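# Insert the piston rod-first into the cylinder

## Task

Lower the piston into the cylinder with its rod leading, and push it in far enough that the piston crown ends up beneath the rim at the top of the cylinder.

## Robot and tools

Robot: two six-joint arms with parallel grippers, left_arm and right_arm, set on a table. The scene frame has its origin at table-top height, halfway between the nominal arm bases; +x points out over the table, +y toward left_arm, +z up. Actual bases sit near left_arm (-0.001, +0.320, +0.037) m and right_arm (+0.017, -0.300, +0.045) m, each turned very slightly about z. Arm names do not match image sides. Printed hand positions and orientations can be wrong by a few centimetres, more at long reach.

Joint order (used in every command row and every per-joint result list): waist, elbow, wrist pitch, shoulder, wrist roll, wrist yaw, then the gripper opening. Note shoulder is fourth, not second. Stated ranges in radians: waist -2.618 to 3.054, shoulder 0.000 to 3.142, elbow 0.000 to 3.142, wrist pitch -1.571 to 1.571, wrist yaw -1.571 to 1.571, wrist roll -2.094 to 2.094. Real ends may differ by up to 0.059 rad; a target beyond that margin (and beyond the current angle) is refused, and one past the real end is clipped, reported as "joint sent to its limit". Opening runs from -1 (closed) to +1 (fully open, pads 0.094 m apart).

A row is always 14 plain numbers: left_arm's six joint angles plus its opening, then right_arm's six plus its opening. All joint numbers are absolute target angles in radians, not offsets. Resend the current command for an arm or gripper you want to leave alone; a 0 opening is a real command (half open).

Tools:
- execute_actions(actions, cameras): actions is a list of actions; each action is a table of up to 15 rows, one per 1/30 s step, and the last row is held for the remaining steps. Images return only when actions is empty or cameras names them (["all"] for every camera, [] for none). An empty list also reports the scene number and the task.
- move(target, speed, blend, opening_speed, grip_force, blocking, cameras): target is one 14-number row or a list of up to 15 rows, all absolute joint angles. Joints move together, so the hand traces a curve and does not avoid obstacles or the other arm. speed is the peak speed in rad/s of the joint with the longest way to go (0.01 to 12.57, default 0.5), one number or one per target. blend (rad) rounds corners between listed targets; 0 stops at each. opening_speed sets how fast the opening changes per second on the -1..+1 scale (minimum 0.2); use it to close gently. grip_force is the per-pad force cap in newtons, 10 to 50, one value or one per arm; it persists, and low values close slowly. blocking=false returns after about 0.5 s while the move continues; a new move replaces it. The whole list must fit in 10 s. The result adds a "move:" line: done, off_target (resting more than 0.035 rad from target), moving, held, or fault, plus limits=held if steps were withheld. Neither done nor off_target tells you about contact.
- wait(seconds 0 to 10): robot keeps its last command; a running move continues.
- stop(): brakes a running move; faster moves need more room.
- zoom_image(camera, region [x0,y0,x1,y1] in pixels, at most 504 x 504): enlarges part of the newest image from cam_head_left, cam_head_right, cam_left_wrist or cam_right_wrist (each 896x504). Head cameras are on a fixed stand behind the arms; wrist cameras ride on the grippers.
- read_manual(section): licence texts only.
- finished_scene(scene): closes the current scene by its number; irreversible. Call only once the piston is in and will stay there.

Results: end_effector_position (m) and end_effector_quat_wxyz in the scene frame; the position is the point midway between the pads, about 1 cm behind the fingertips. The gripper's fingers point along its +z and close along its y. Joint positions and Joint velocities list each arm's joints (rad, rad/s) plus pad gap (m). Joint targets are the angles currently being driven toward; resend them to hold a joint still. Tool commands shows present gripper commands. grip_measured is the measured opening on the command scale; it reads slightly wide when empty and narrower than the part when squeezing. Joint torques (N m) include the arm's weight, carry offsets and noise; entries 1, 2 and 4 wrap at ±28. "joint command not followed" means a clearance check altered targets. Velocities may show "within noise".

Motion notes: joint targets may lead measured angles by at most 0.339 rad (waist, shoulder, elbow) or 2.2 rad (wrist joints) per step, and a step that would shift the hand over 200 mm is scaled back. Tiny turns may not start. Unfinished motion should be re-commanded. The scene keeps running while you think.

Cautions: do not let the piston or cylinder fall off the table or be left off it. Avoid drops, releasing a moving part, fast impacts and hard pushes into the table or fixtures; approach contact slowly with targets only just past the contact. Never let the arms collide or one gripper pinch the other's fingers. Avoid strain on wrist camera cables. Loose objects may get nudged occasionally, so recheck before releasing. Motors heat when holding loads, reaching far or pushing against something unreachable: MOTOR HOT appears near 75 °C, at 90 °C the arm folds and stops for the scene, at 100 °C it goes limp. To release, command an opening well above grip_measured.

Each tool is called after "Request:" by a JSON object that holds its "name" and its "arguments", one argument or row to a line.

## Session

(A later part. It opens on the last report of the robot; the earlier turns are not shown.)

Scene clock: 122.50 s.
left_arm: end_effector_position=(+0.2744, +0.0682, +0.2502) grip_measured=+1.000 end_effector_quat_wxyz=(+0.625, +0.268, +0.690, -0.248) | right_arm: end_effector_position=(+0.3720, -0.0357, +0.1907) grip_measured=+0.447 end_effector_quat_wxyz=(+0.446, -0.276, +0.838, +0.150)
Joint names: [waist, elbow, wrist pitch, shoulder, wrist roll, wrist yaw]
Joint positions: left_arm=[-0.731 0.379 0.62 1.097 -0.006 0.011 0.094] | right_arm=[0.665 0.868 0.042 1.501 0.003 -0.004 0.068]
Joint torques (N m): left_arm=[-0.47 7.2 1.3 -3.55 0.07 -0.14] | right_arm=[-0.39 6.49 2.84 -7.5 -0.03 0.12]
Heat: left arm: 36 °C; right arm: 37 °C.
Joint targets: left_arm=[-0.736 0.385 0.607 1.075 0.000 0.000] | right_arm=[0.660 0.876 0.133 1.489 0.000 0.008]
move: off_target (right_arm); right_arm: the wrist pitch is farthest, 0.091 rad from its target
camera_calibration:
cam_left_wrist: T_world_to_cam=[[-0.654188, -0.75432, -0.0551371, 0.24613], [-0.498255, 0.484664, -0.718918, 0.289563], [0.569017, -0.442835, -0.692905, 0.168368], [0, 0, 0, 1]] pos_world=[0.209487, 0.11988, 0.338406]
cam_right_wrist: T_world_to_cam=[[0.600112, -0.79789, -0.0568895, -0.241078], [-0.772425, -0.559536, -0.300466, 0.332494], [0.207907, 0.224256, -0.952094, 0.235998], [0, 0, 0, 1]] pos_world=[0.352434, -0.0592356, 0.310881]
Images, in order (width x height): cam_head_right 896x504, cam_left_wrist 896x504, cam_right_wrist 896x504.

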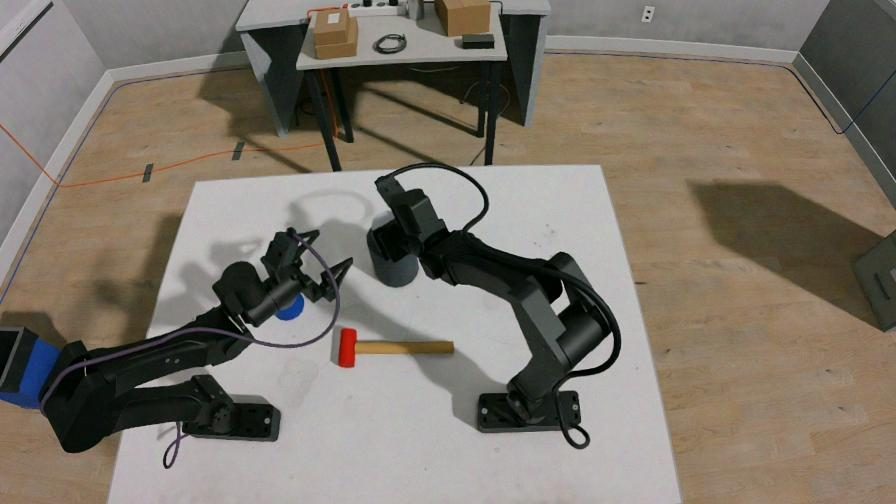

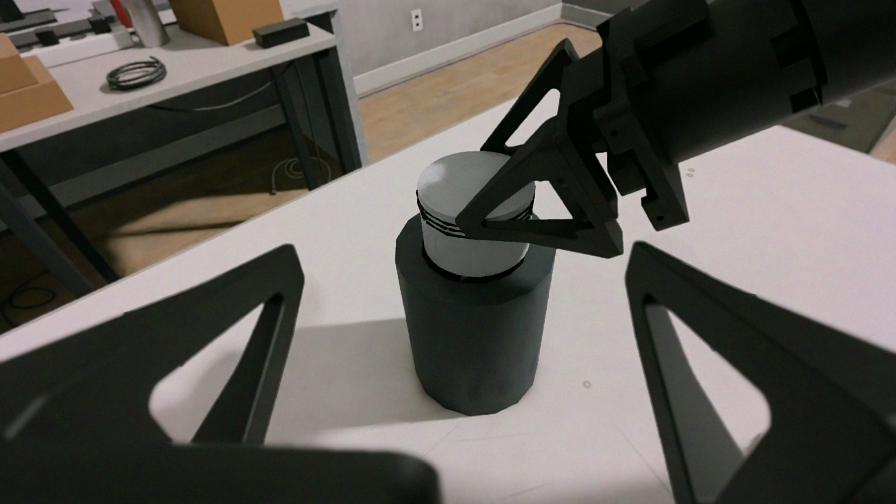

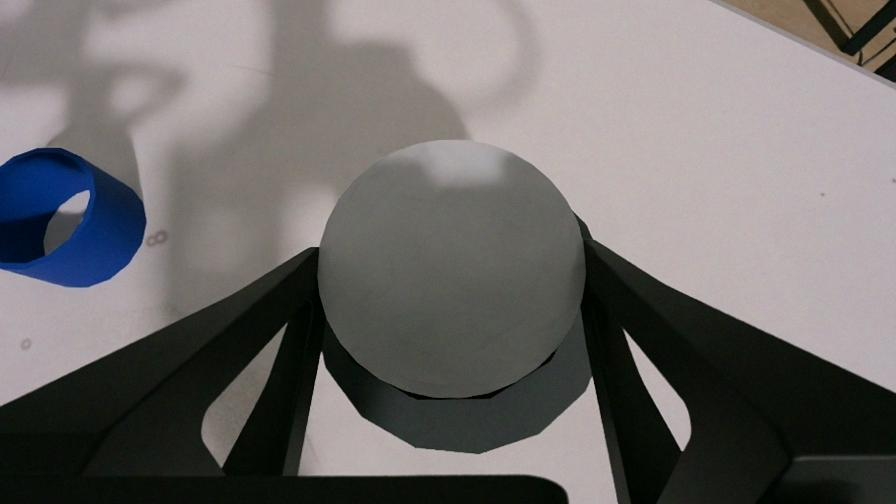

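Request:
{"name": "move", "arguments": {
  "target": [-0.736, 0.385, 0.607, 1.075, 0.0, 0.0, 1.0, 0.6562, 0.8443, 0.184, 1.5052, 0.0, 0.008, 0.15],
  "speed": 0.1,
  "cameras": ["cam_left_wrist", "cam_right_wrist", "cam_head_right"]
}}

Request:
{"name": "zoom_image", "arguments": {
  "camera": "cam_left_wrist",
  "region": [380, 140, 580, 320]
}}

Request:
{"name": "zoom_image", "arguments": {
  "camera": "cam_right_wrist",
  "region": [310, 200, 610, 470]
}}

Scene clock: 134.80 s.
left_arm: end_effector_position=(+0.2744, +0.0682, +0.2502) grip_measured=+1.000 end_effector_quat_wxyz=(+0.625, +0.268, +0.690, -0.248) | right_arm: end_effector_position=(+0.3726, -0.0352, +0.1849) grip_measured=+0.447 end_effector_quat_wxyz=(+0.451, -0.275, +0.835, +0.152)
Joint names: [waist, elbow, wrist pitch, shoulder, wrist roll, wrist yaw]
Joint positions: left_arm=[-0.731 0.379 0.62 1.097 -0.006 0.011 0.094] | right_arm=[0.665 0.842 0.092 1.512 0.003 -0.004 0.068]
Joint torques (N m): left_arm=[-0.47 7.2 1.3 -3.52 0.07 -0.14] | right_arm=[-0.83 6.09 2.88 -6.99 -0.02 0.11]
Heat: left arm: 37 °C; right arm: 38 °C.
Joint targets: left_arm=[-0.736 0.385 0.607 1.075 0.000 0.000] | right_arm=[0.656 0.844 0.184 1.505 0.000 0.008]
move: off_target (right_arm); right_arm: the wrist pitch is farthest, 0.092 rad from its target
camera_calibration:
cam_left_wrist: T_world_to_cam=[[-0.654188, -0.75432, -0.0551371, 0.24613], [-0.498255, 0.484664, -0.718918, 0.289563], [0.569017, -0.442835, -0.692905, 0.168368], [0, 0, 0, 1]] pos_world=[0.209487, 0.11988, 0.338406]
cam_right_wrist: T_world_to_cam=[[0.600697, -0.797453, -0.056846, -0.241643], [-0.769235, -0.557141, -0.312843, 0.332765], [0.217807, 0.231652, -0.948102, 0.226036], [0, 0, 0, 1]] pos_world=[0.351897, -0.0596635, 0.304672]
Images, in order (width x height): cam_head_right 896x504, cam_left_wrist 896x504, cam_right_wrist 896x504.

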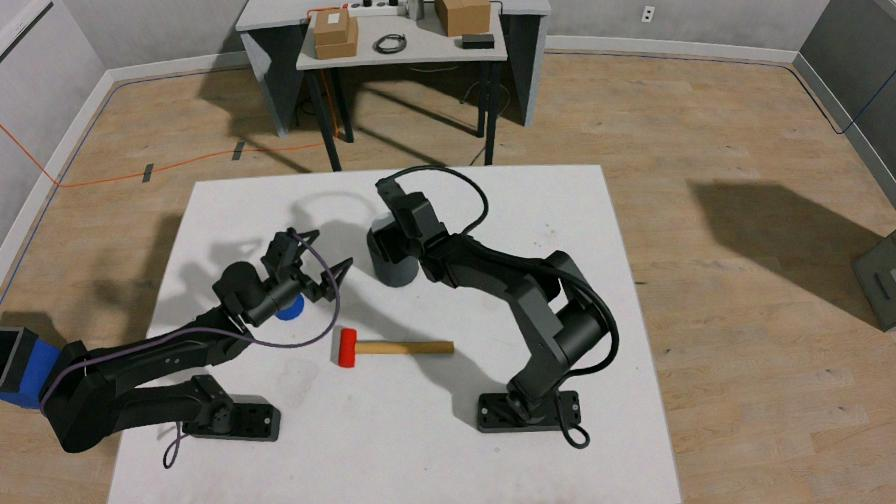

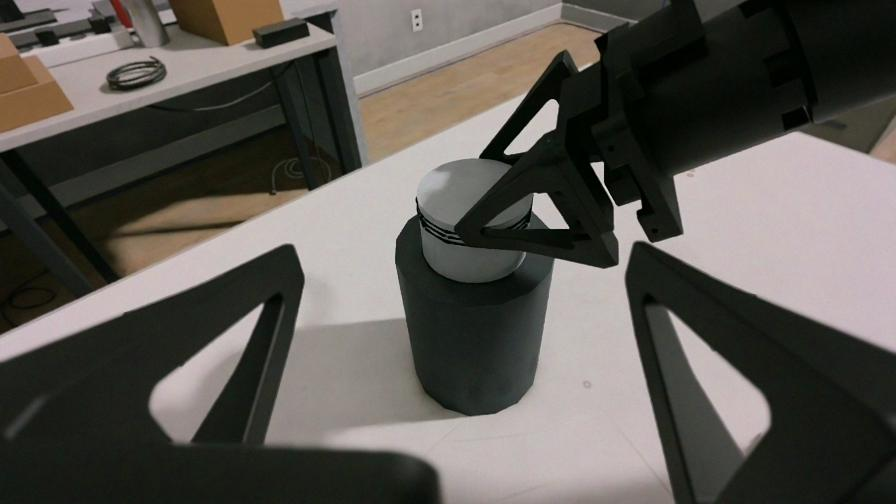

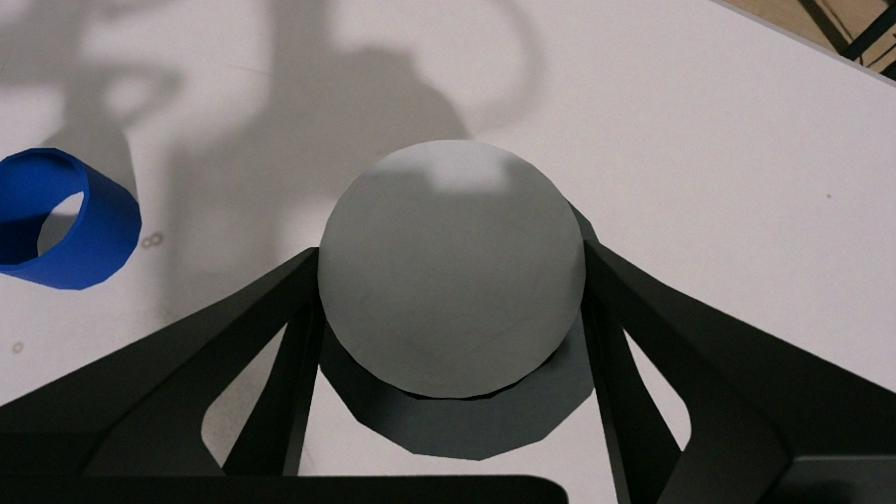

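Scaled by 2.520 from the camera's 896x504 image, which has a finer 1280x720 frame.

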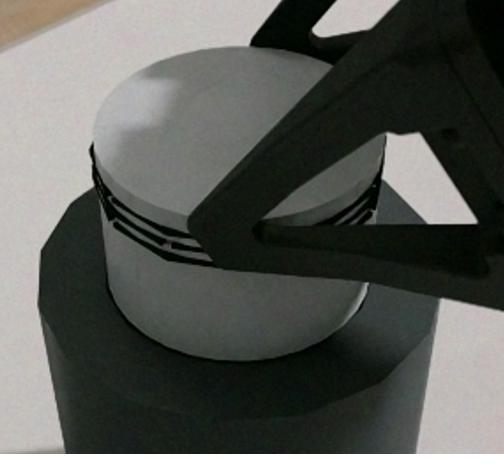

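Scaled by 1.680 from the camera's 896x504 image, which has a finer 1280x720 frame.

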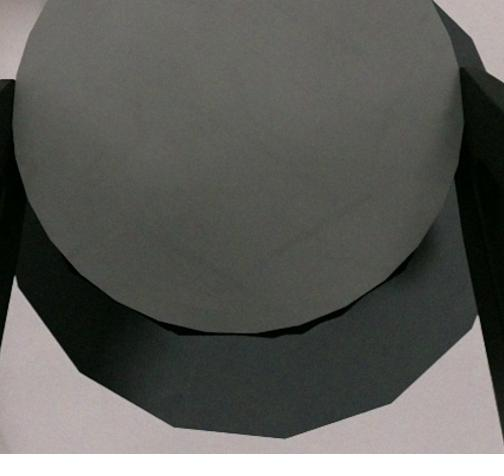

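Request:
{"name": "move", "arguments": {
  "target": [-0.736, 0.385, 0.607, 1.075, 0.0, 0.0, 1.0, 0.651, 0.8443, 0.184, 1.5052, 0.0, 0.008, 0.15],
  "speed": 0.1
}}

Scene clock: 138.33 s.
left_arm: end_effector_position=(+0.2744, +0.0682, +0.2502) grip_measured=+1.000 end_effector_quat_wxyz=(+0.625, +0.268, +0.690, -0.248) | right_arm: end_effector_position=(+0.3745, -0.0376, +0.1849) grip_measured=+0.447 end_effector_quat_wxyz=(+0.452, -0.272, +0.836, +0.150)
Joint names: [waist, elbow, wrist pitch, shoulder, wrist roll, wrist yaw]
Joint positions: left_arm=[-0.731 0.379 0.62 1.097 -0.006 0.011 0.094] | right_arm=[0.658 0.842 0.092 1.512 0.003 -0.004 0.068]
Joint torques (N m): left_arm=[-0.49 7.2 1.31 -3.54 0.07 -0.14] | right_arm=[-0.64 6.02 2.84 -7.02 -0.01 0.13]
Heat: left arm: 37 °C; right arm: 38 °C.
Joint targets: left_arm=[-0.736 0.385 0.607 1.075 0.000 0.000] | right_arm=[0.651 0.844 0.184 1.505 0.000 0.008]
move: off_target (right_arm); right_arm: the wrist pitch is farthest, 0.092 rad from its target

Request:
{"name": "move", "arguments": {
  "target": [-0.736, 0.385, 0.607, 1.075, 0.0, 0.0, 1.0, 0.651, 0.8343, 0.194, 1.5102, 0.0, 0.008, 0.15],
  "speed": 0.1,
  "cameras": ["cam_left_wrist", "cam_right_wrist", "cam_head_right"]
}}

Request:
{"name": "zoom_image", "arguments": {
  "camera": "cam_left_wrist",
  "region": [380, 140, 580, 320]
}}

Request:
{"name": "zoom_image", "arguments": {
  "camera": "cam_right_wrist",
  "region": [310, 200, 610, 470]
}}

Request:
{"name": "zoom_image", "arguments": {
  "camera": "cam_head_right",
  "region": [350, 190, 440, 300]
}}

Scene clock: 139.80 s.
left_arm: end_effector_position=(+0.2744, +0.0682, +0.2502) grip_measured=+1.000 end_effector_quat_wxyz=(+0.625, +0.268, +0.690, -0.248) | right_arm: end_effector_position=(+0.3748, -0.0374, +0.1838) grip_measured=+0.447 end_effector_quat_wxyz=(+0.455, -0.271, +0.835, +0.151)
Joint names: [waist, elbow, wrist pitch, shoulder, wrist roll, wrist yaw]
Joint positions: left_arm=[-0.731 0.379 0.62 1.097 -0.006 0.011 0.094] | right_arm=[0.658 0.834 0.109 1.515 0.003 -0.004 0.068]
Joint torques (N m): left_arm=[-0.47 7.2 1.3 -3.55 0.07 -0.14] | right_arm=[-0.55 5.89 2.76 -6.72 -0.04 0.1]
Heat: left arm: 37 °C; right arm: 38 °C.
Joint targets: left_arm=[-0.736 0.385 0.607 1.075 0.000 0.000] | right_arm=[0.651 0.834 0.194 1.510 0.000 0.008]
move: off_target (right_arm); right_arm: the wrist pitch is farthest, 0.085 rad from its target
camera_calibration:
cam_left_wrist: T_world_to_cam=[[-0.654188, -0.75432, -0.0551371, 0.24613], [-0.498255, 0.484664, -0.718918, 0.289563], [0.569017, -0.442835, -0.692905, 0.168368], [0, 0, 0, 1]] pos_world=[0.209487, 0.11988, 0.338406]
cam_right_wrist: T_world_to_cam=[[0.595488, -0.80136, -0.0567164, -0.242988], [-0.771463, -0.550718, -0.318675, 0.334964], [0.224139, 0.233522, -0.946166, 0.222376], [0, 0, 0, 1]] pos_world=[0.353266, -0.0621796, 0.303368]
Images, in order (width x height): cam_head_right 896x504, cam_left_wrist 896x504, cam_right_wrist 896x504.

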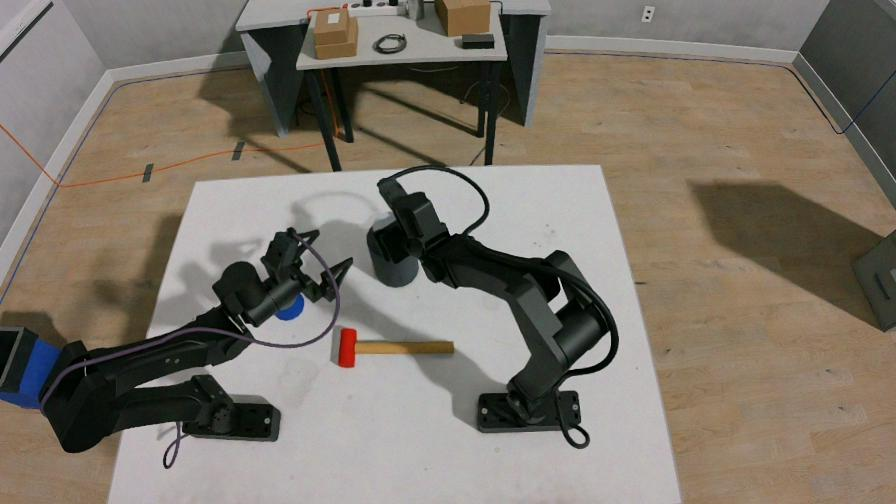

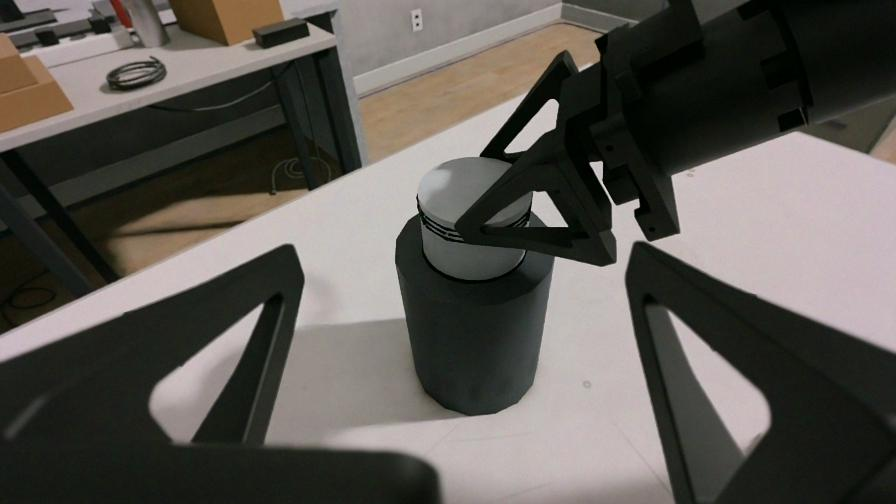

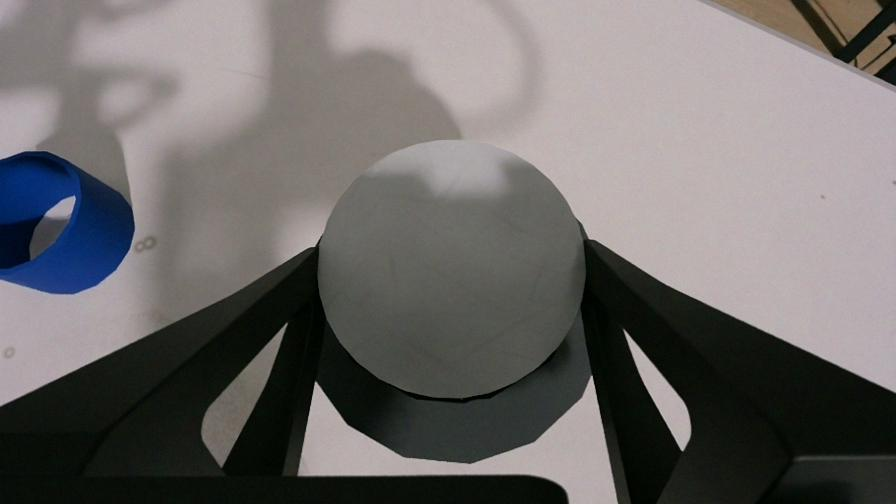

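Scaled by 2.520 from the camera's 896x504 image, which has a finer 1280x720 frame.

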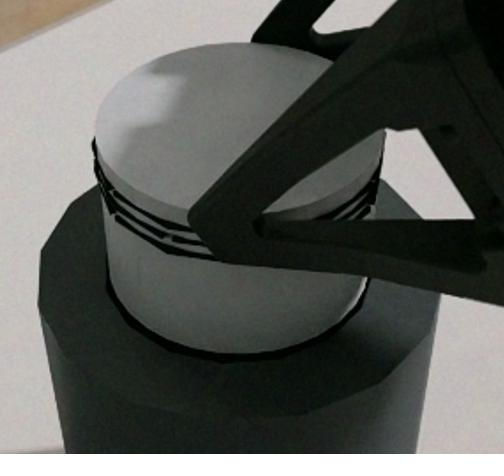

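Scaled by 1.680 from the camera's 896x504 image, which has a finer 1280x720 frame.

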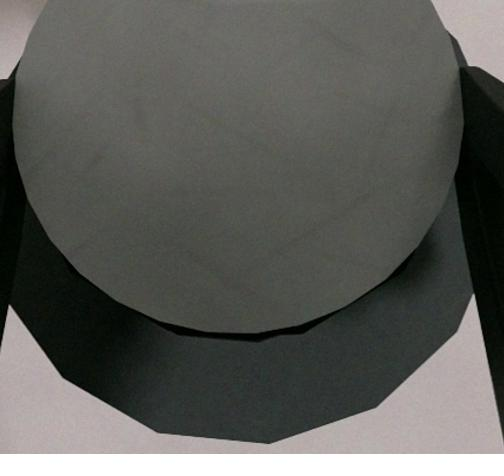

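Scaled by 4.582 from the camera's 896x504 image, which has a finer 1280x720 frame.

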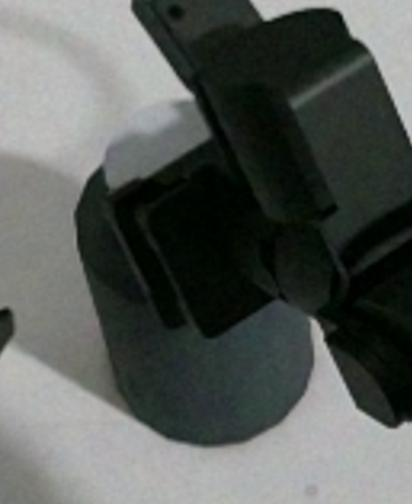

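Request:
{"name": "zoom_image", "arguments": {
  "camera": "cam_left_wrist",
  "region": [410, 225, 540, 295]
}}

Scaled by 3.877 from the camera's 896x504 image, which has a finer 1280x720 frame.

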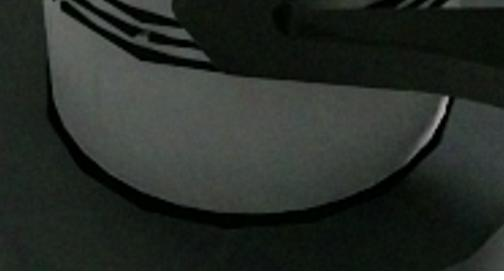

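Request:
{"name": "move", "arguments": {
  "target": [-0.736, 0.385, 0.607, 1.075, 0.0, 0.0, 1.0, 0.6685, 0.8243, 0.204, 1.5152, 0.0, 0.008, 0.15],
  "speed": 0.1
}}

Scene clock: 145.13 s.
left_arm: end_effector_position=(+0.2744, +0.0682, +0.2502) grip_measured=+1.000 end_effector_quat_wxyz=(+0.625, +0.268, +0.690, -0.248) | right_arm: end_effector_position=(+0.3744, -0.0354, +0.1835) grip_measured=+0.447 end_effector_quat_wxyz=(+0.458, -0.272, +0.832, +0.153)
Joint names: [waist, elbow, wrist pitch, shoulder, wrist roll, wrist yaw]
Joint positions: left_arm=[-0.731 0.379 0.62 1.097 -0.006 0.011 0.094] | right_arm=[0.662 0.826 0.129 1.517 0.003 -0.004 0.068]
Joint torques (N m): left_arm=[-0.46 7.2 1.3 -3.54 0.07 -0.14] | right_arm=[0.69 5.76 2.64 -6.6 -0.01 0.11]
Heat: left arm: 37 °C; right arm: 38 °C.
Joint targets: left_arm=[-0.736 0.385 0.607 1.075 0.000 0.000] | right_arm=[0.668 0.824 0.204 1.515 0.000 0.008]
move: off_target (right_arm); right_arm: the wrist pitch is farthest, 0.075 rad from its target

Request:
{"name": "move", "arguments": {
  "target": [-0.736, 0.385, 0.607, 1.075, 0.0, 0.0, 1.0, 0.6685, 0.8243, 0.190, 1.5112, 0.0, 0.008, 0.15],
  "speed": 0.1,
  "cameras": ["cam_left_wrist", "cam_right_wrist"]
}}

Request:
{"name": "zoom_image", "arguments": {
  "camera": "cam_left_wrist",
  "region": [410, 225, 540, 295]
}}

Request:
{"name": "zoom_image", "arguments": {
  "camera": "cam_right_wrist",
  "region": [310, 200, 610, 470]
}}

Scene clock: 149.67 s.
left_arm: end_effector_position=(+0.2744, +0.0682, +0.2502) grip_measured=+1.000 end_effector_quat_wxyz=(+0.625, +0.268, +0.690, -0.248) | right_arm: end_effector_position=(+0.3744, -0.0354, +0.1835) grip_measured=+0.447 end_effector_quat_wxyz=(+0.458, -0.272, +0.832, +0.153)
Joint names: [waist, elbow, wrist pitch, shoulder, wrist roll, wrist yaw]
Joint positions: left_arm=[-0.731 0.379 0.62 1.097 -0.006 0.011 0.094] | right_arm=[0.662 0.826 0.129 1.517 0.003 -0.004 0.068]
Joint torques (N m): left_arm=[-0.46 7.2 1.3 -3.54 0.07 -0.14] | right_arm=[0.69 5.67 2.49 -6.98 -0.02 0.11]
Heat: left arm: 37 °C; right arm: 39 °C.
Joint targets: left_arm=[-0.736 0.385 0.607 1.075 0.000 0.000] | right_arm=[0.668 0.824 0.190 1.511 0.000 0.008]
move: off_target (right_arm); right_arm: the wrist pitch is farthest, 0.061 rad from its target
camera_calibration:
cam_left_wrist: T_world_to_cam=[[-0.654188, -0.75432, -0.0551371, 0.24613], [-0.498255, 0.484664, -0.718918, 0.289563], [0.569017, -0.442835, -0.692905, 0.168368], [0, 0, 0, 1]] pos_world=[0.209487, 0.11988, 0.338406]
cam_right_wrist: T_world_to_cam=[[0.599221, -0.798616, -0.0560977, -0.242542], [-0.766524, -0.552097, -0.32807, 0.33548], [0.231031, 0.239587, -0.942986, 0.21878], [0, 0, 0, 1]] pos_world=[0.351944, -0.0608971, 0.302761]
Images, in order (width x height): cam_left_wrist 896x504, cam_right_wrist 896x504.

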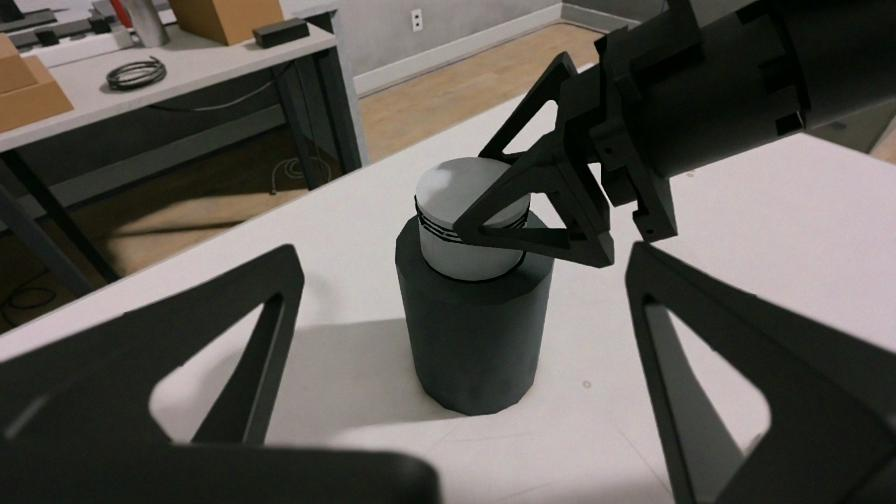

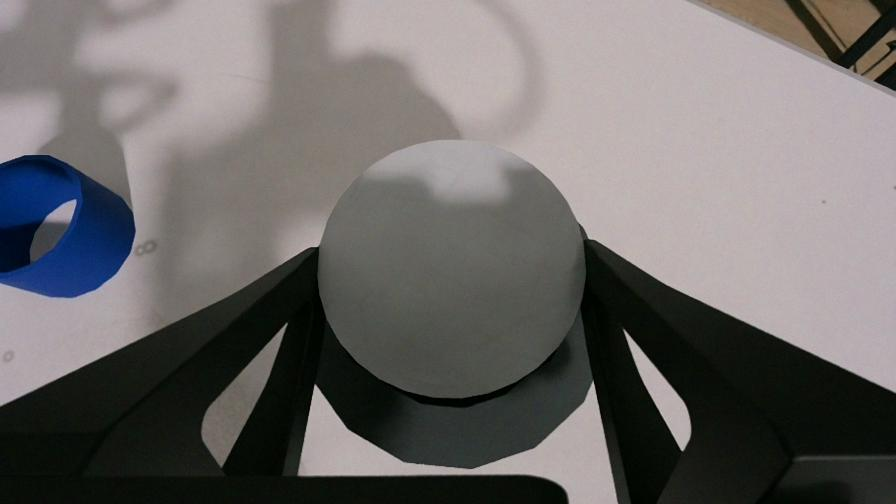

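Scaled by 3.877 from the camera's 896x504 image, which has a finer 1280x720 frame.

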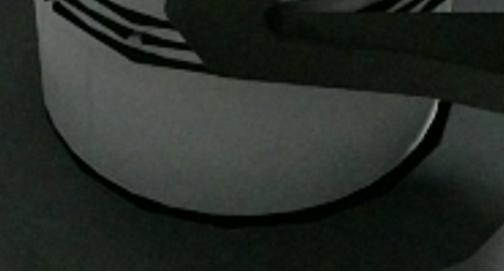

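Scaled by 1.680 from the camera's 896x504 image, which has a finer 1280x720 frame.

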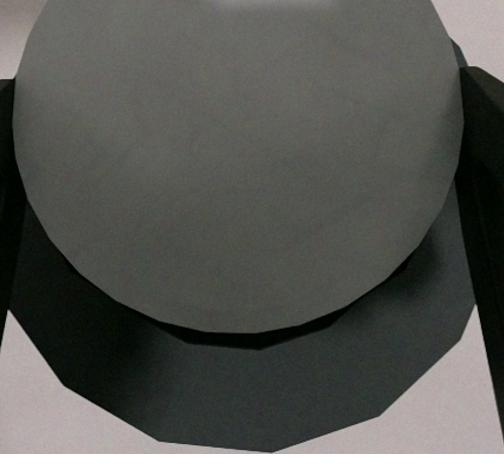

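Request:
{"name": "zoom_image", "arguments": {
  "camera": "cam_left_wrist",
  "region": [380, 140, 580, 320]
}}

Scaled by 2.520 from the camera's 896x504 image, which has a finer 1280x720 frame.

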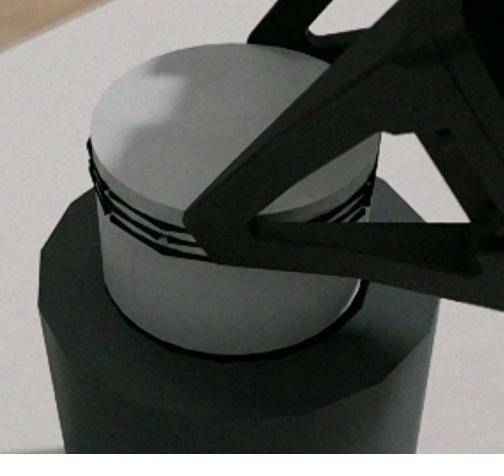

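Request:
{"name": "move", "arguments": {
  "target": [-0.736, 0.385, 0.607, 1.075, 0.0, 0.0, 1.0, 0.6685, 0.918, 0.133, 1.454, 0.0, 0.008, 0.15],
  "speed": 0.3,
  "cameras": ["cam_left_wrist", "cam_right_wrist"]
}}

Request:
{"name": "zoom_image", "arguments": {
  "camera": "cam_left_wrist",
  "region": [400, 200, 550, 300]
}}

Request:
{"name": "zoom_image", "arguments": {
  "camera": "cam_right_wrist",
  "region": [310, 200, 610, 470]
}}

Scene clock: 167.93 s.
left_arm: end_effector_position=(+0.2744, +0.0682, +0.2502) grip_measured=+1.000 end_effector_quat_wxyz=(+0.625, +0.268, +0.690, -0.248) | right_arm: end_effector_position=(+0.3733, -0.0362, +0.1904) grip_measured=+0.447 end_effector_quat_wxyz=(+0.450, -0.275, +0.837, +0.150)
Joint names: [waist, elbow, wrist pitch, shoulder, wrist roll, wrist yaw]
Joint positions: left_arm=[-0.731 0.379 0.62 1.097 -0.006 0.011 0.094] | right_arm=[0.662 0.862 0.058 1.503 0.002 -0.004 0.068]
Joint torques (N m): left_arm=[-0.47 7.2 1.3 -3.55 0.07 -0.14] | right_arm=[0.65 10.43 2.65 -11.07 0 0.12]
Heat: left arm: 37 °C; right arm: 39 °C.
Joint targets: left_arm=[-0.736 0.385 0.607 1.075 0.000 0.000] | right_arm=[0.668 0.918 0.133 1.454 0.000 0.008]
move: off_target (right_arm); right_arm: the wrist pitch is farthest, 0.075 rad from its target
camera_calibration:
cam_left_wrist: T_world_to_cam=[[-0.654188, -0.75432, -0.0551371, 0.24613], [-0.498255, 0.484664, -0.718918, 0.289563], [0.569017, -0.442835, -0.692905, 0.168368], [0, 0, 0, 1]] pos_world=[0.209487, 0.11988, 0.338406]
cam_right_wrist: T_world_to_cam=[[0.598806, -0.798977, -0.0553777, -0.242197], [-0.771381, -0.556762, -0.308201, 0.334362], [0.215413, 0.22727, -0.949708, 0.232324], [0, 0, 0, 1]] pos_world=[0.352904, -0.0601498, 0.310278]
Images, in order (width x height): cam_left_wrist 896x504, cam_right_wrist 896x504.

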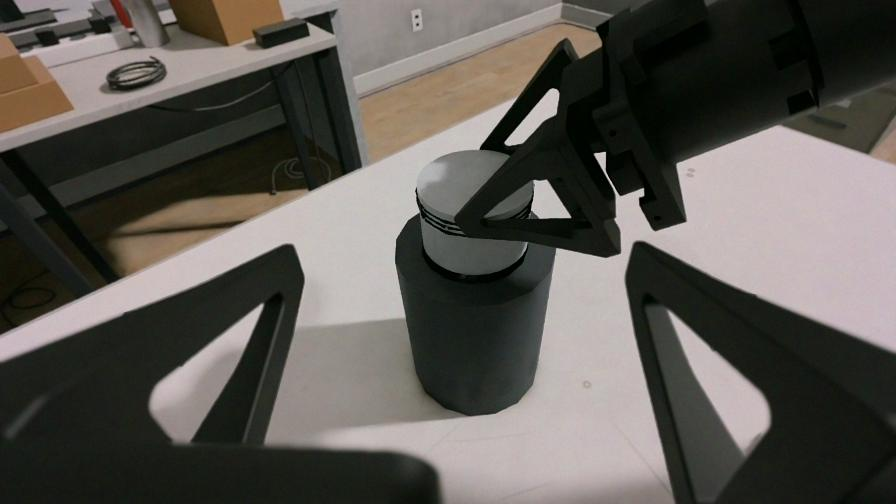

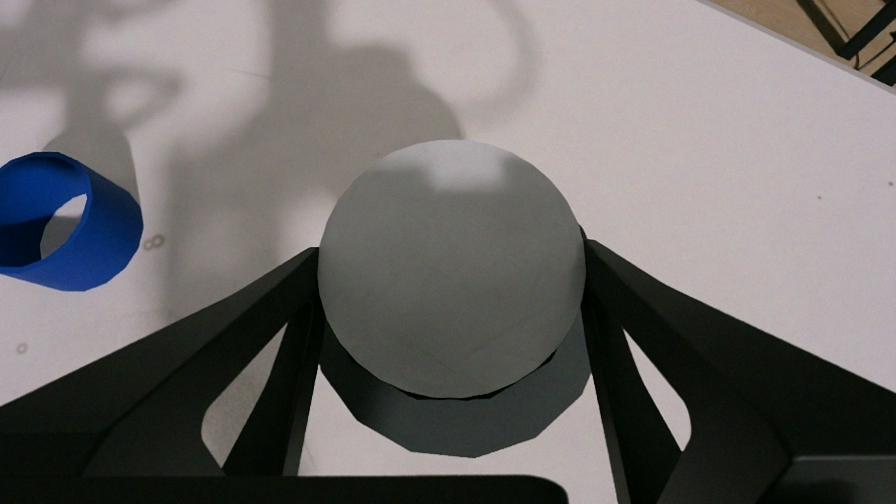

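Scaled by 3.360 from the camera's 896x504 image, which has a finer 1280x720 frame.

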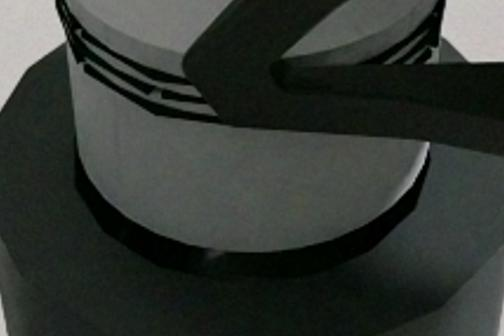

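Scaled by 1.680 from the camera's 896x504 image, which has a finer 1280x720 frame.

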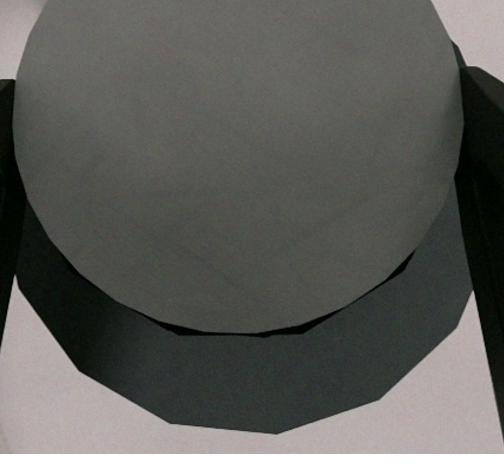

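Request:
{"name": "move", "arguments": {
  "target": [
    [-0.736, 0.385, 0.607, 1.075, 0.0, 0.0, 1.0, 0.6685, 0.870, 0.149, 1.491, 0.0, 0.008, 0.15],
    [-0.736, 0.385, 0.607, 1.075, 0.0, 0.0, 1.0, 0.6685, 0.8137, 0.2424, 1.528, 0.0, 0.008, 0.15]
  ],
  "speed": [0.3, 0.15],
  "cameras": ["cam_left_wrist", "cam_right_wrist"]
}}

Request:
{"name": "zoom_image", "arguments": {
  "camera": "cam_left_wrist",
  "region": [400, 180, 550, 300]
}}

Scene clock: 173.93 s.
left_arm: end_effector_position=(+0.2744, +0.0682, +0.2502) grip_measured=+1.000 end_effector_quat_wxyz=(+0.625, +0.268, +0.690, -0.248) | right_arm: end_effector_position=(+0.3765, -0.0331, +0.1828) grip_measured=+0.447 end_effector_quat_wxyz=(+0.466, -0.272, +0.827, +0.156)
Joint names: [waist, elbow, wrist pitch, shoulder, wrist roll, wrist yaw]
Joint positions: left_arm=[-0.731 0.379 0.62 1.097 -0.006 0.011 0.094] | right_arm=[0.663 0.816 0.17 1.529 0.002 -0.004 0.068]
Joint torques (N m): left_arm=[-0.46 7.2 1.3 -3.55 0.06 -0.14] | right_arm=[0.55 5.68 2.62 -6.6 0 0.11]
Motor temperatures (°C): left_arm=[28 31 38 29 27 27 25] | right_arm=[30 33 40 30 28 29 30]
Heat: left arm: 38 °C; right arm: 40 °C.
Joint targets: left_arm=[-0.736 0.385 0.607 1.075 0.000 0.000] | right_arm=[0.669 0.814 0.242 1.528 0.000 0.008]
move: off_target (right_arm); right_arm: the wrist pitch is farthest, 0.073 rad from its target
camera_calibration:
cam_left_wrist: T_world_to_cam=[[-0.654188, -0.75432, -0.0551371, 0.24613], [-0.498255, 0.484664, -0.718918, 0.289563], [0.569017, -0.442835, -0.692905, 0.168368], [0, 0, 0, 1]] pos_world=[0.209487, 0.11988, 0.338406]
cam_right_wrist: T_world_to_cam=[[0.601791, -0.79676, -0.0549697, -0.243109], [-0.760094, -0.550249, -0.345663, 0.339052], [0.245163, 0.249799, -0.936747, 0.210957], [0, 0, 0, 1]] pos_world=[0.352293, -0.0598329, 0.301448]
Images, in order (width x height): cam_left_wrist 896x504, cam_right_wrist 896x504.

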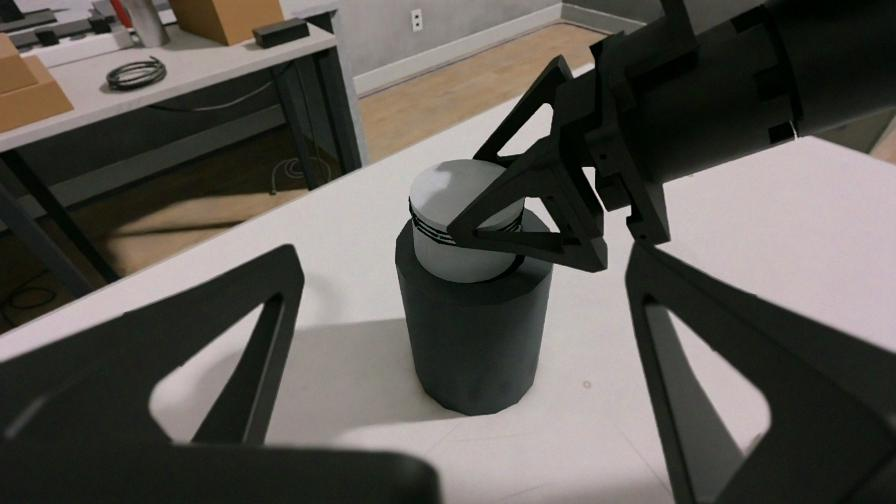

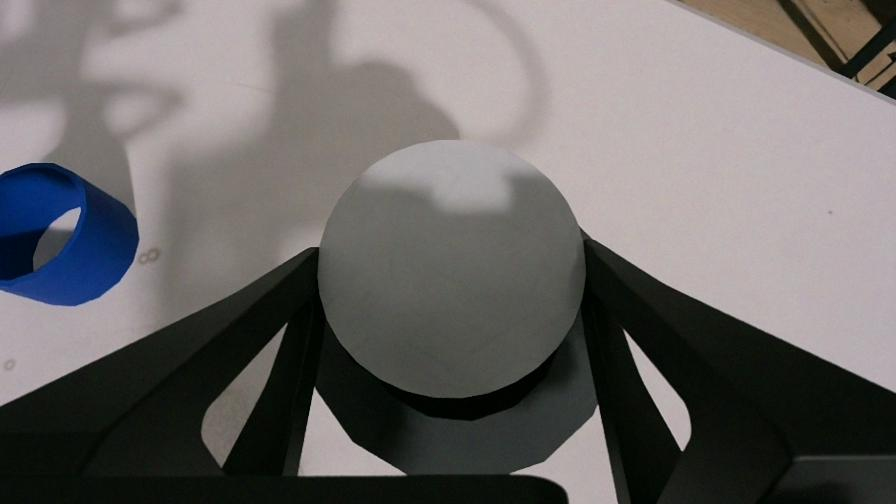

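Scaled by 3.360 from the camera's 896x504 image, which has a finer 1280x720 frame.

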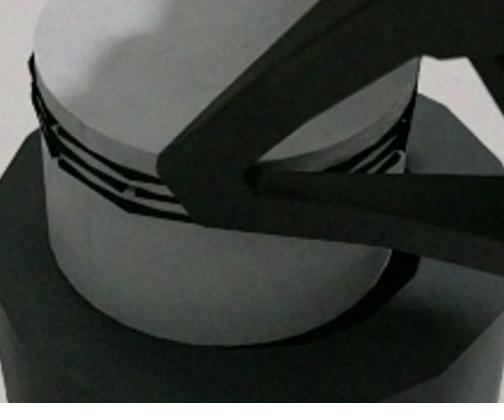

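Request:
{"name": "move", "arguments": {
  "target": [
    [-0.736, 0.385, 0.607, 1.075, 0.0, 0.0, 1.0, 0.6535, 0.918, 0.133, 1.454, 0.0, 0.008, 0.15],
    [-0.736, 0.385, 0.607, 1.075, 0.0, 0.0, 1.0, 0.6535, 0.870, 0.133, 1.491, 0.0, 0.008, 0.15]
  ],
  "speed": [0.3, 0.3],
  "cameras": ["cam_left_wrist", "cam_right_wrist"]
}}

Request:
{"name": "zoom_image", "arguments": {
  "camera": "cam_left_wrist",
  "region": [400, 200, 550, 300]
}}

Request:
{"name": "zoom_image", "arguments": {
  "camera": "cam_right_wrist",
  "region": [310, 200, 610, 470]
}}

Scene clock: 180.67 s.
left_arm: end_effector_position=(+0.2744, +0.0682, +0.2502) grip_measured=+1.000 end_effector_quat_wxyz=(+0.625, +0.268, +0.690, -0.248) | right_arm: end_effector_position=(+0.3741, -0.0369, +0.1914) grip_measured=+0.447 end_effector_quat_wxyz=(+0.451, -0.273, +0.836, +0.150)
Joint names: [waist, elbow, wrist pitch, shoulder, wrist roll, wrist yaw]
Joint positions: left_arm=[-0.731 0.379 0.62 1.097 -0.006 0.011 0.094] | right_arm=[0.66 0.863 0.058 1.502 0.002 -0.004 0.068]
Joint torques (N m): left_arm=[-0.47 7.2 1.3 -3.55 0.07 -0.14] | right_arm=[-0.55 6.39 2.65 -7.41 -0.02 0.1]
Heat: left arm: 38 °C; right arm: 40 °C.
Joint targets: left_arm=[-0.736 0.385 0.607 1.075 0.000 0.000] | right_arm=[0.653 0.870 0.133 1.491 0.000 0.008]
move: off_target (right_arm); right_arm: the wrist pitch is farthest, 0.075 rad from its target
camera_calibration:
cam_left_wrist: T_world_to_cam=[[-0.654188, -0.75432, -0.0551371, 0.24613], [-0.498255, 0.484664, -0.718918, 0.289563], [0.569017, -0.442835, -0.692905, 0.168368], [0, 0, 0, 1]] pos_world=[0.209487, 0.11988, 0.338406]
cam_right_wrist: T_world_to_cam=[[0.597046, -0.800299, -0.0552898, -0.24257], [-0.772097, -0.554565, -0.31036, 0.335627], [0.217719, 0.227989, -0.94901, 0.232266], [0, 0, 0, 1]] pos_world=[0.353393, -0.0609556, 0.311177]
Images, in order (width x height): cam_left_wrist 896x504, cam_right_wrist 896x504.

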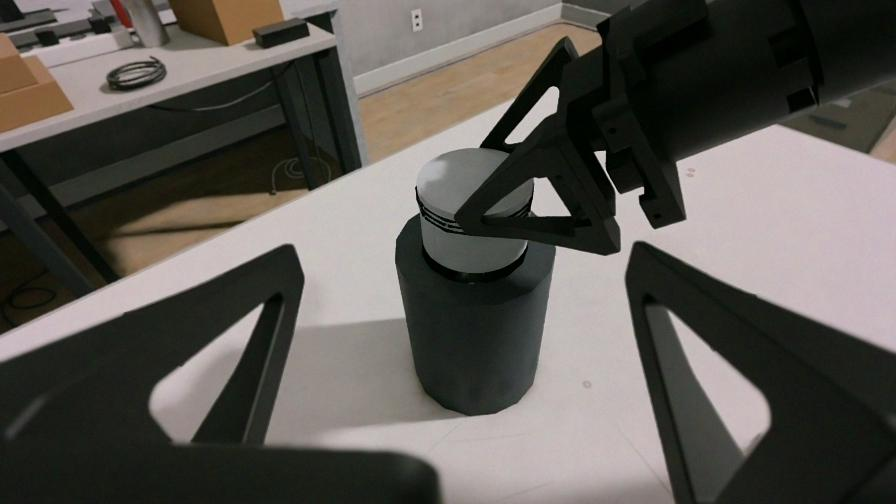

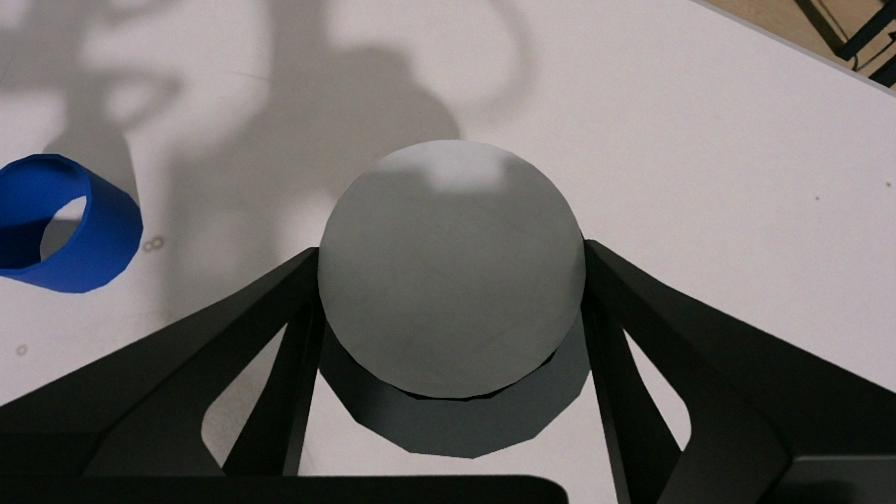

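Scaled by 3.360 from the camera's 896x504 image, which has a finer 1280x720 frame.

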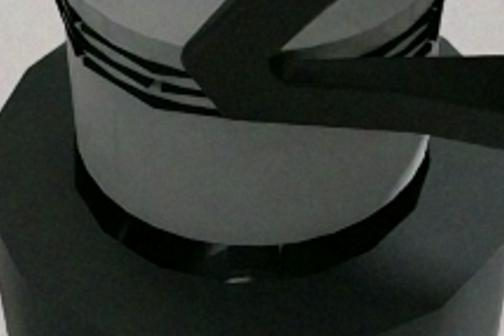

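Scaled by 1.680 from the camera's 896x504 image, which has a finer 1280x720 frame.

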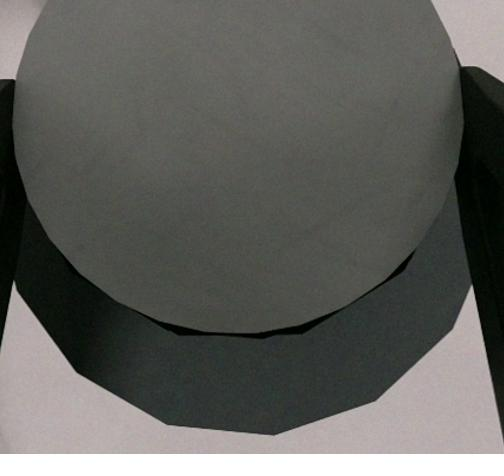

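Request:
{"name": "move", "arguments": {
  "target": [
    [-0.736, 0.385, 0.607, 1.075, 0.0, 0.0, 1.0, 0.6535, 0.8585, 0.169, 1.491, 0.0, 0.008, 0.15],
    [-0.736, 0.385, 0.607, 1.075, 0.0, 0.0, 1.0, 0.6535, 0.8585, 0.153, 1.491, 0.0, 0.008, 0.15],
    [-0.736, 0.385, 0.607, 1.075, 0.0, 0.0, 1.0, 0.6535, 0.8585, 0.153, 1.519, 0.0, 0.008, 0.15]
  ],
  "speed": [0.2, 0.2, 0.08],
  "cameras": ["cam_left_wrist", "cam_right_wrist"]
}}

Request:
{"name": "zoom_image", "arguments": {
  "camera": "cam_left_wrist",
  "region": [400, 200, 550, 300]
}}

Scene clock: 185.23 s.
left_arm: end_effector_position=(+0.2744, +0.0682, +0.2502) grip_measured=+1.000 end_effector_quat_wxyz=(+0.625, +0.268, +0.690, -0.248) | right_arm: end_effector_position=(+0.3754, -0.0360, +0.1836) grip_measured=+0.447 end_effector_quat_wxyz=(+0.448, -0.274, +0.838, +0.148)
Joint names: [waist, elbow, wrist pitch, shoulder, wrist roll, wrist yaw]
Joint positions: left_arm=[-0.731 0.379 0.62 1.097 -0.006 0.011 0.094] | right_arm=[0.66 0.856 0.079 1.523 0.001 -0.003 0.068]
Joint torques (N m): left_arm=[-0.47 7.19 1.3 -3.54 0.07 -0.14] | right_arm=[-0.58 6.16 2.64 -6.82 -0.02 0.12]
Heat: left arm: 38 °C; right arm: 41 °C.
Joint targets: left_arm=[-0.736 0.385 0.607 1.075 0.000 0.000] | right_arm=[0.653 0.859 0.153 1.519 0.000 0.008]
move: off_target (right_arm); right_arm: the wrist pitch is farthest, 0.074 rad from its target
camera_calibration:
cam_left_wrist: T_world_to_cam=[[-0.654188, -0.75432, -0.0551371, 0.24613], [-0.498255, 0.484664, -0.718918, 0.289563], [0.569017, -0.442835, -0.692905, 0.168368], [0, 0, 0, 1]] pos_world=[0.209487, 0.11988, 0.338406]
cam_right_wrist: T_world_to_cam=[[0.596826, -0.800516, -0.0545175, -0.243159], [-0.77377, -0.556243, -0.303106, 0.333893], [0.212316, 0.223086, -0.951396, 0.226861], [0, 0, 0, 1]] pos_world=[0.355313, -0.059537, 0.303783]
Images, in order (width x height): cam_left_wrist 896x504, cam_right_wrist 896x504.

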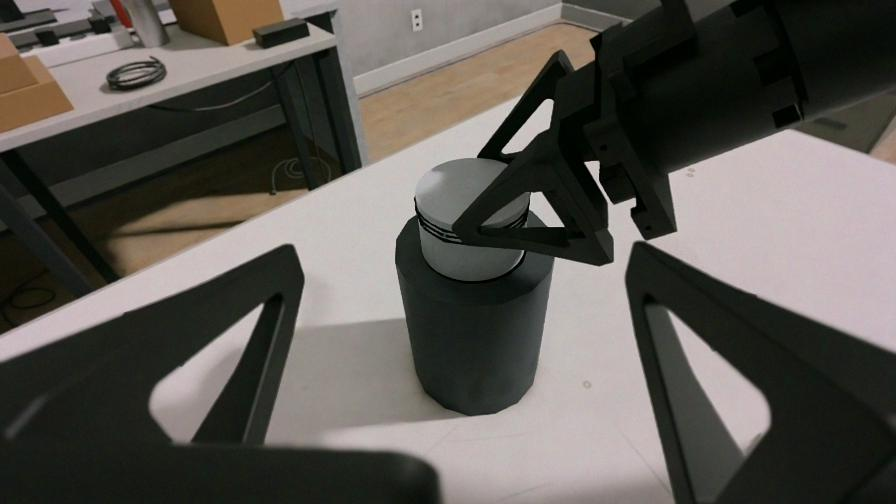

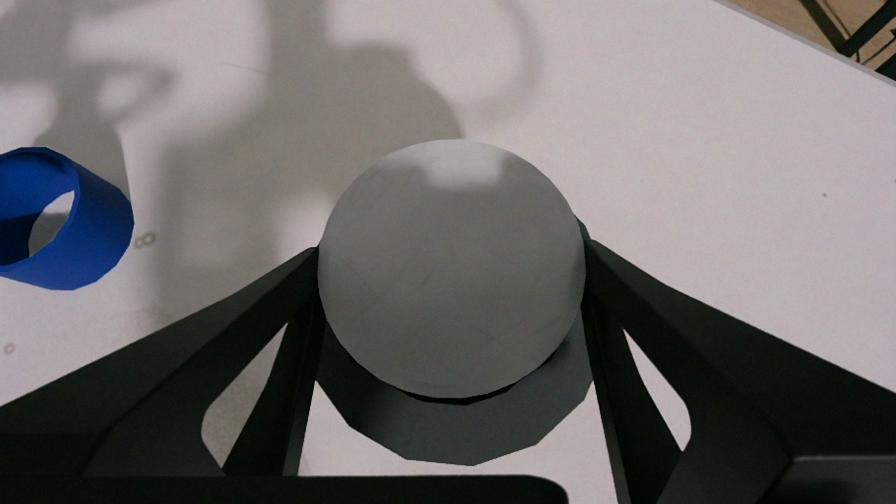

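Scaled by 3.360 from the camera's 896x504 image, which has a finer 1280x720 frame.

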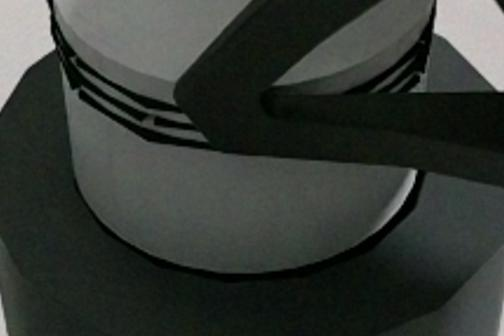

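Request:
{"name": "move", "arguments": {
  "target": [-0.736, 0.385, 0.607, 1.075, 0.0, 0.0, 1.0, 0.6535, 0.848, 0.153, 1.519, 0.0, 0.008, 0.15],
  "speed": 0.05
}}

Scene clock: 187.83 s.
left_arm: end_effector_position=(+0.2744, +0.0682, +0.2502) grip_measured=+1.000 end_effector_quat_wxyz=(+0.625, +0.268, +0.690, -0.248) | right_arm: end_effector_position=(+0.3754, -0.0361, +0.1833) grip_measured=+0.447 end_effector_quat_wxyz=(+0.449, -0.274, +0.837, +0.149)
Joint names: [waist, elbow, wrist pitch, shoulder, wrist roll, wrist yaw]
Joint positions: left_arm=[-0.731 0.379 0.62 1.097 -0.006 0.011 0.094] | right_arm=[0.66 0.851 0.087 1.523 0.001 -0.003 0.068]
Joint torques (N m): left_arm=[-0.47 7.21 1.3 -3.54 0.07 -0.14] | right_arm=[-0.66 5.74 2.51 -6.75 0.01 0.1]
Heat: left arm: 38 °C; right arm: 41 °C.
Joint targets: left_arm=[-0.736 0.385 0.607 1.075 0.000 0.000] | right_arm=[0.653 0.848 0.153 1.519 0.000 0.008]
move: off_target (right_arm); right_arm: the wrist pitch is farthest, 0.066 rad from its target

Request:
{"name": "move", "arguments": {
  "target": [
    [-0.736, 0.385, 0.607, 1.075, 0.0, 0.0, 1.0, 0.6535, 0.857, 0.156, 1.458, 0.0, 0.008, 0.15],
    [-0.736, 0.385, 0.607, 1.075, 0.0, 0.0, 1.0, 0.6535, 0.857, 0.156, 1.492, 0.0, 0.008, 0.15]
  ],
  "speed": 0.3
}}

Scene clock: 191.63 s.
left_arm: end_effector_position=(+0.2744, +0.0682, +0.2502) grip_measured=+1.000 end_effector_quat_wxyz=(+0.625, +0.268, +0.690, -0.248) | right_arm: end_effector_position=(+0.3744, -0.0368, +0.1881) grip_measured=+0.447 end_effector_quat_wxyz=(+0.453, -0.273, +0.835, +0.150)
Joint names: [waist, elbow, wrist pitch, shoulder, wrist roll, wrist yaw]
Joint positions: left_arm=[-0.731 0.379 0.62 1.097 -0.006 0.011 0.094] | right_arm=[0.66 0.851 0.08 1.508 0.001 -0.003 0.068]
Joint torques (N m): left_arm=[-0.46 7.21 1.31 -3.54 0.07 -0.14] | right_arm=[-0.66 6.37 2.65 -7.91 0 0.11]
Heat: left arm: 38 °C; right arm: 41 °C.
Joint targets: left_arm=[-0.736 0.385 0.607 1.075 0.000 0.000] | right_arm=[0.653 0.857 0.156 1.492 0.000 0.008]
move: off_target (right_arm); right_arm: the wrist pitch is farthest, 0.076 rad from its target


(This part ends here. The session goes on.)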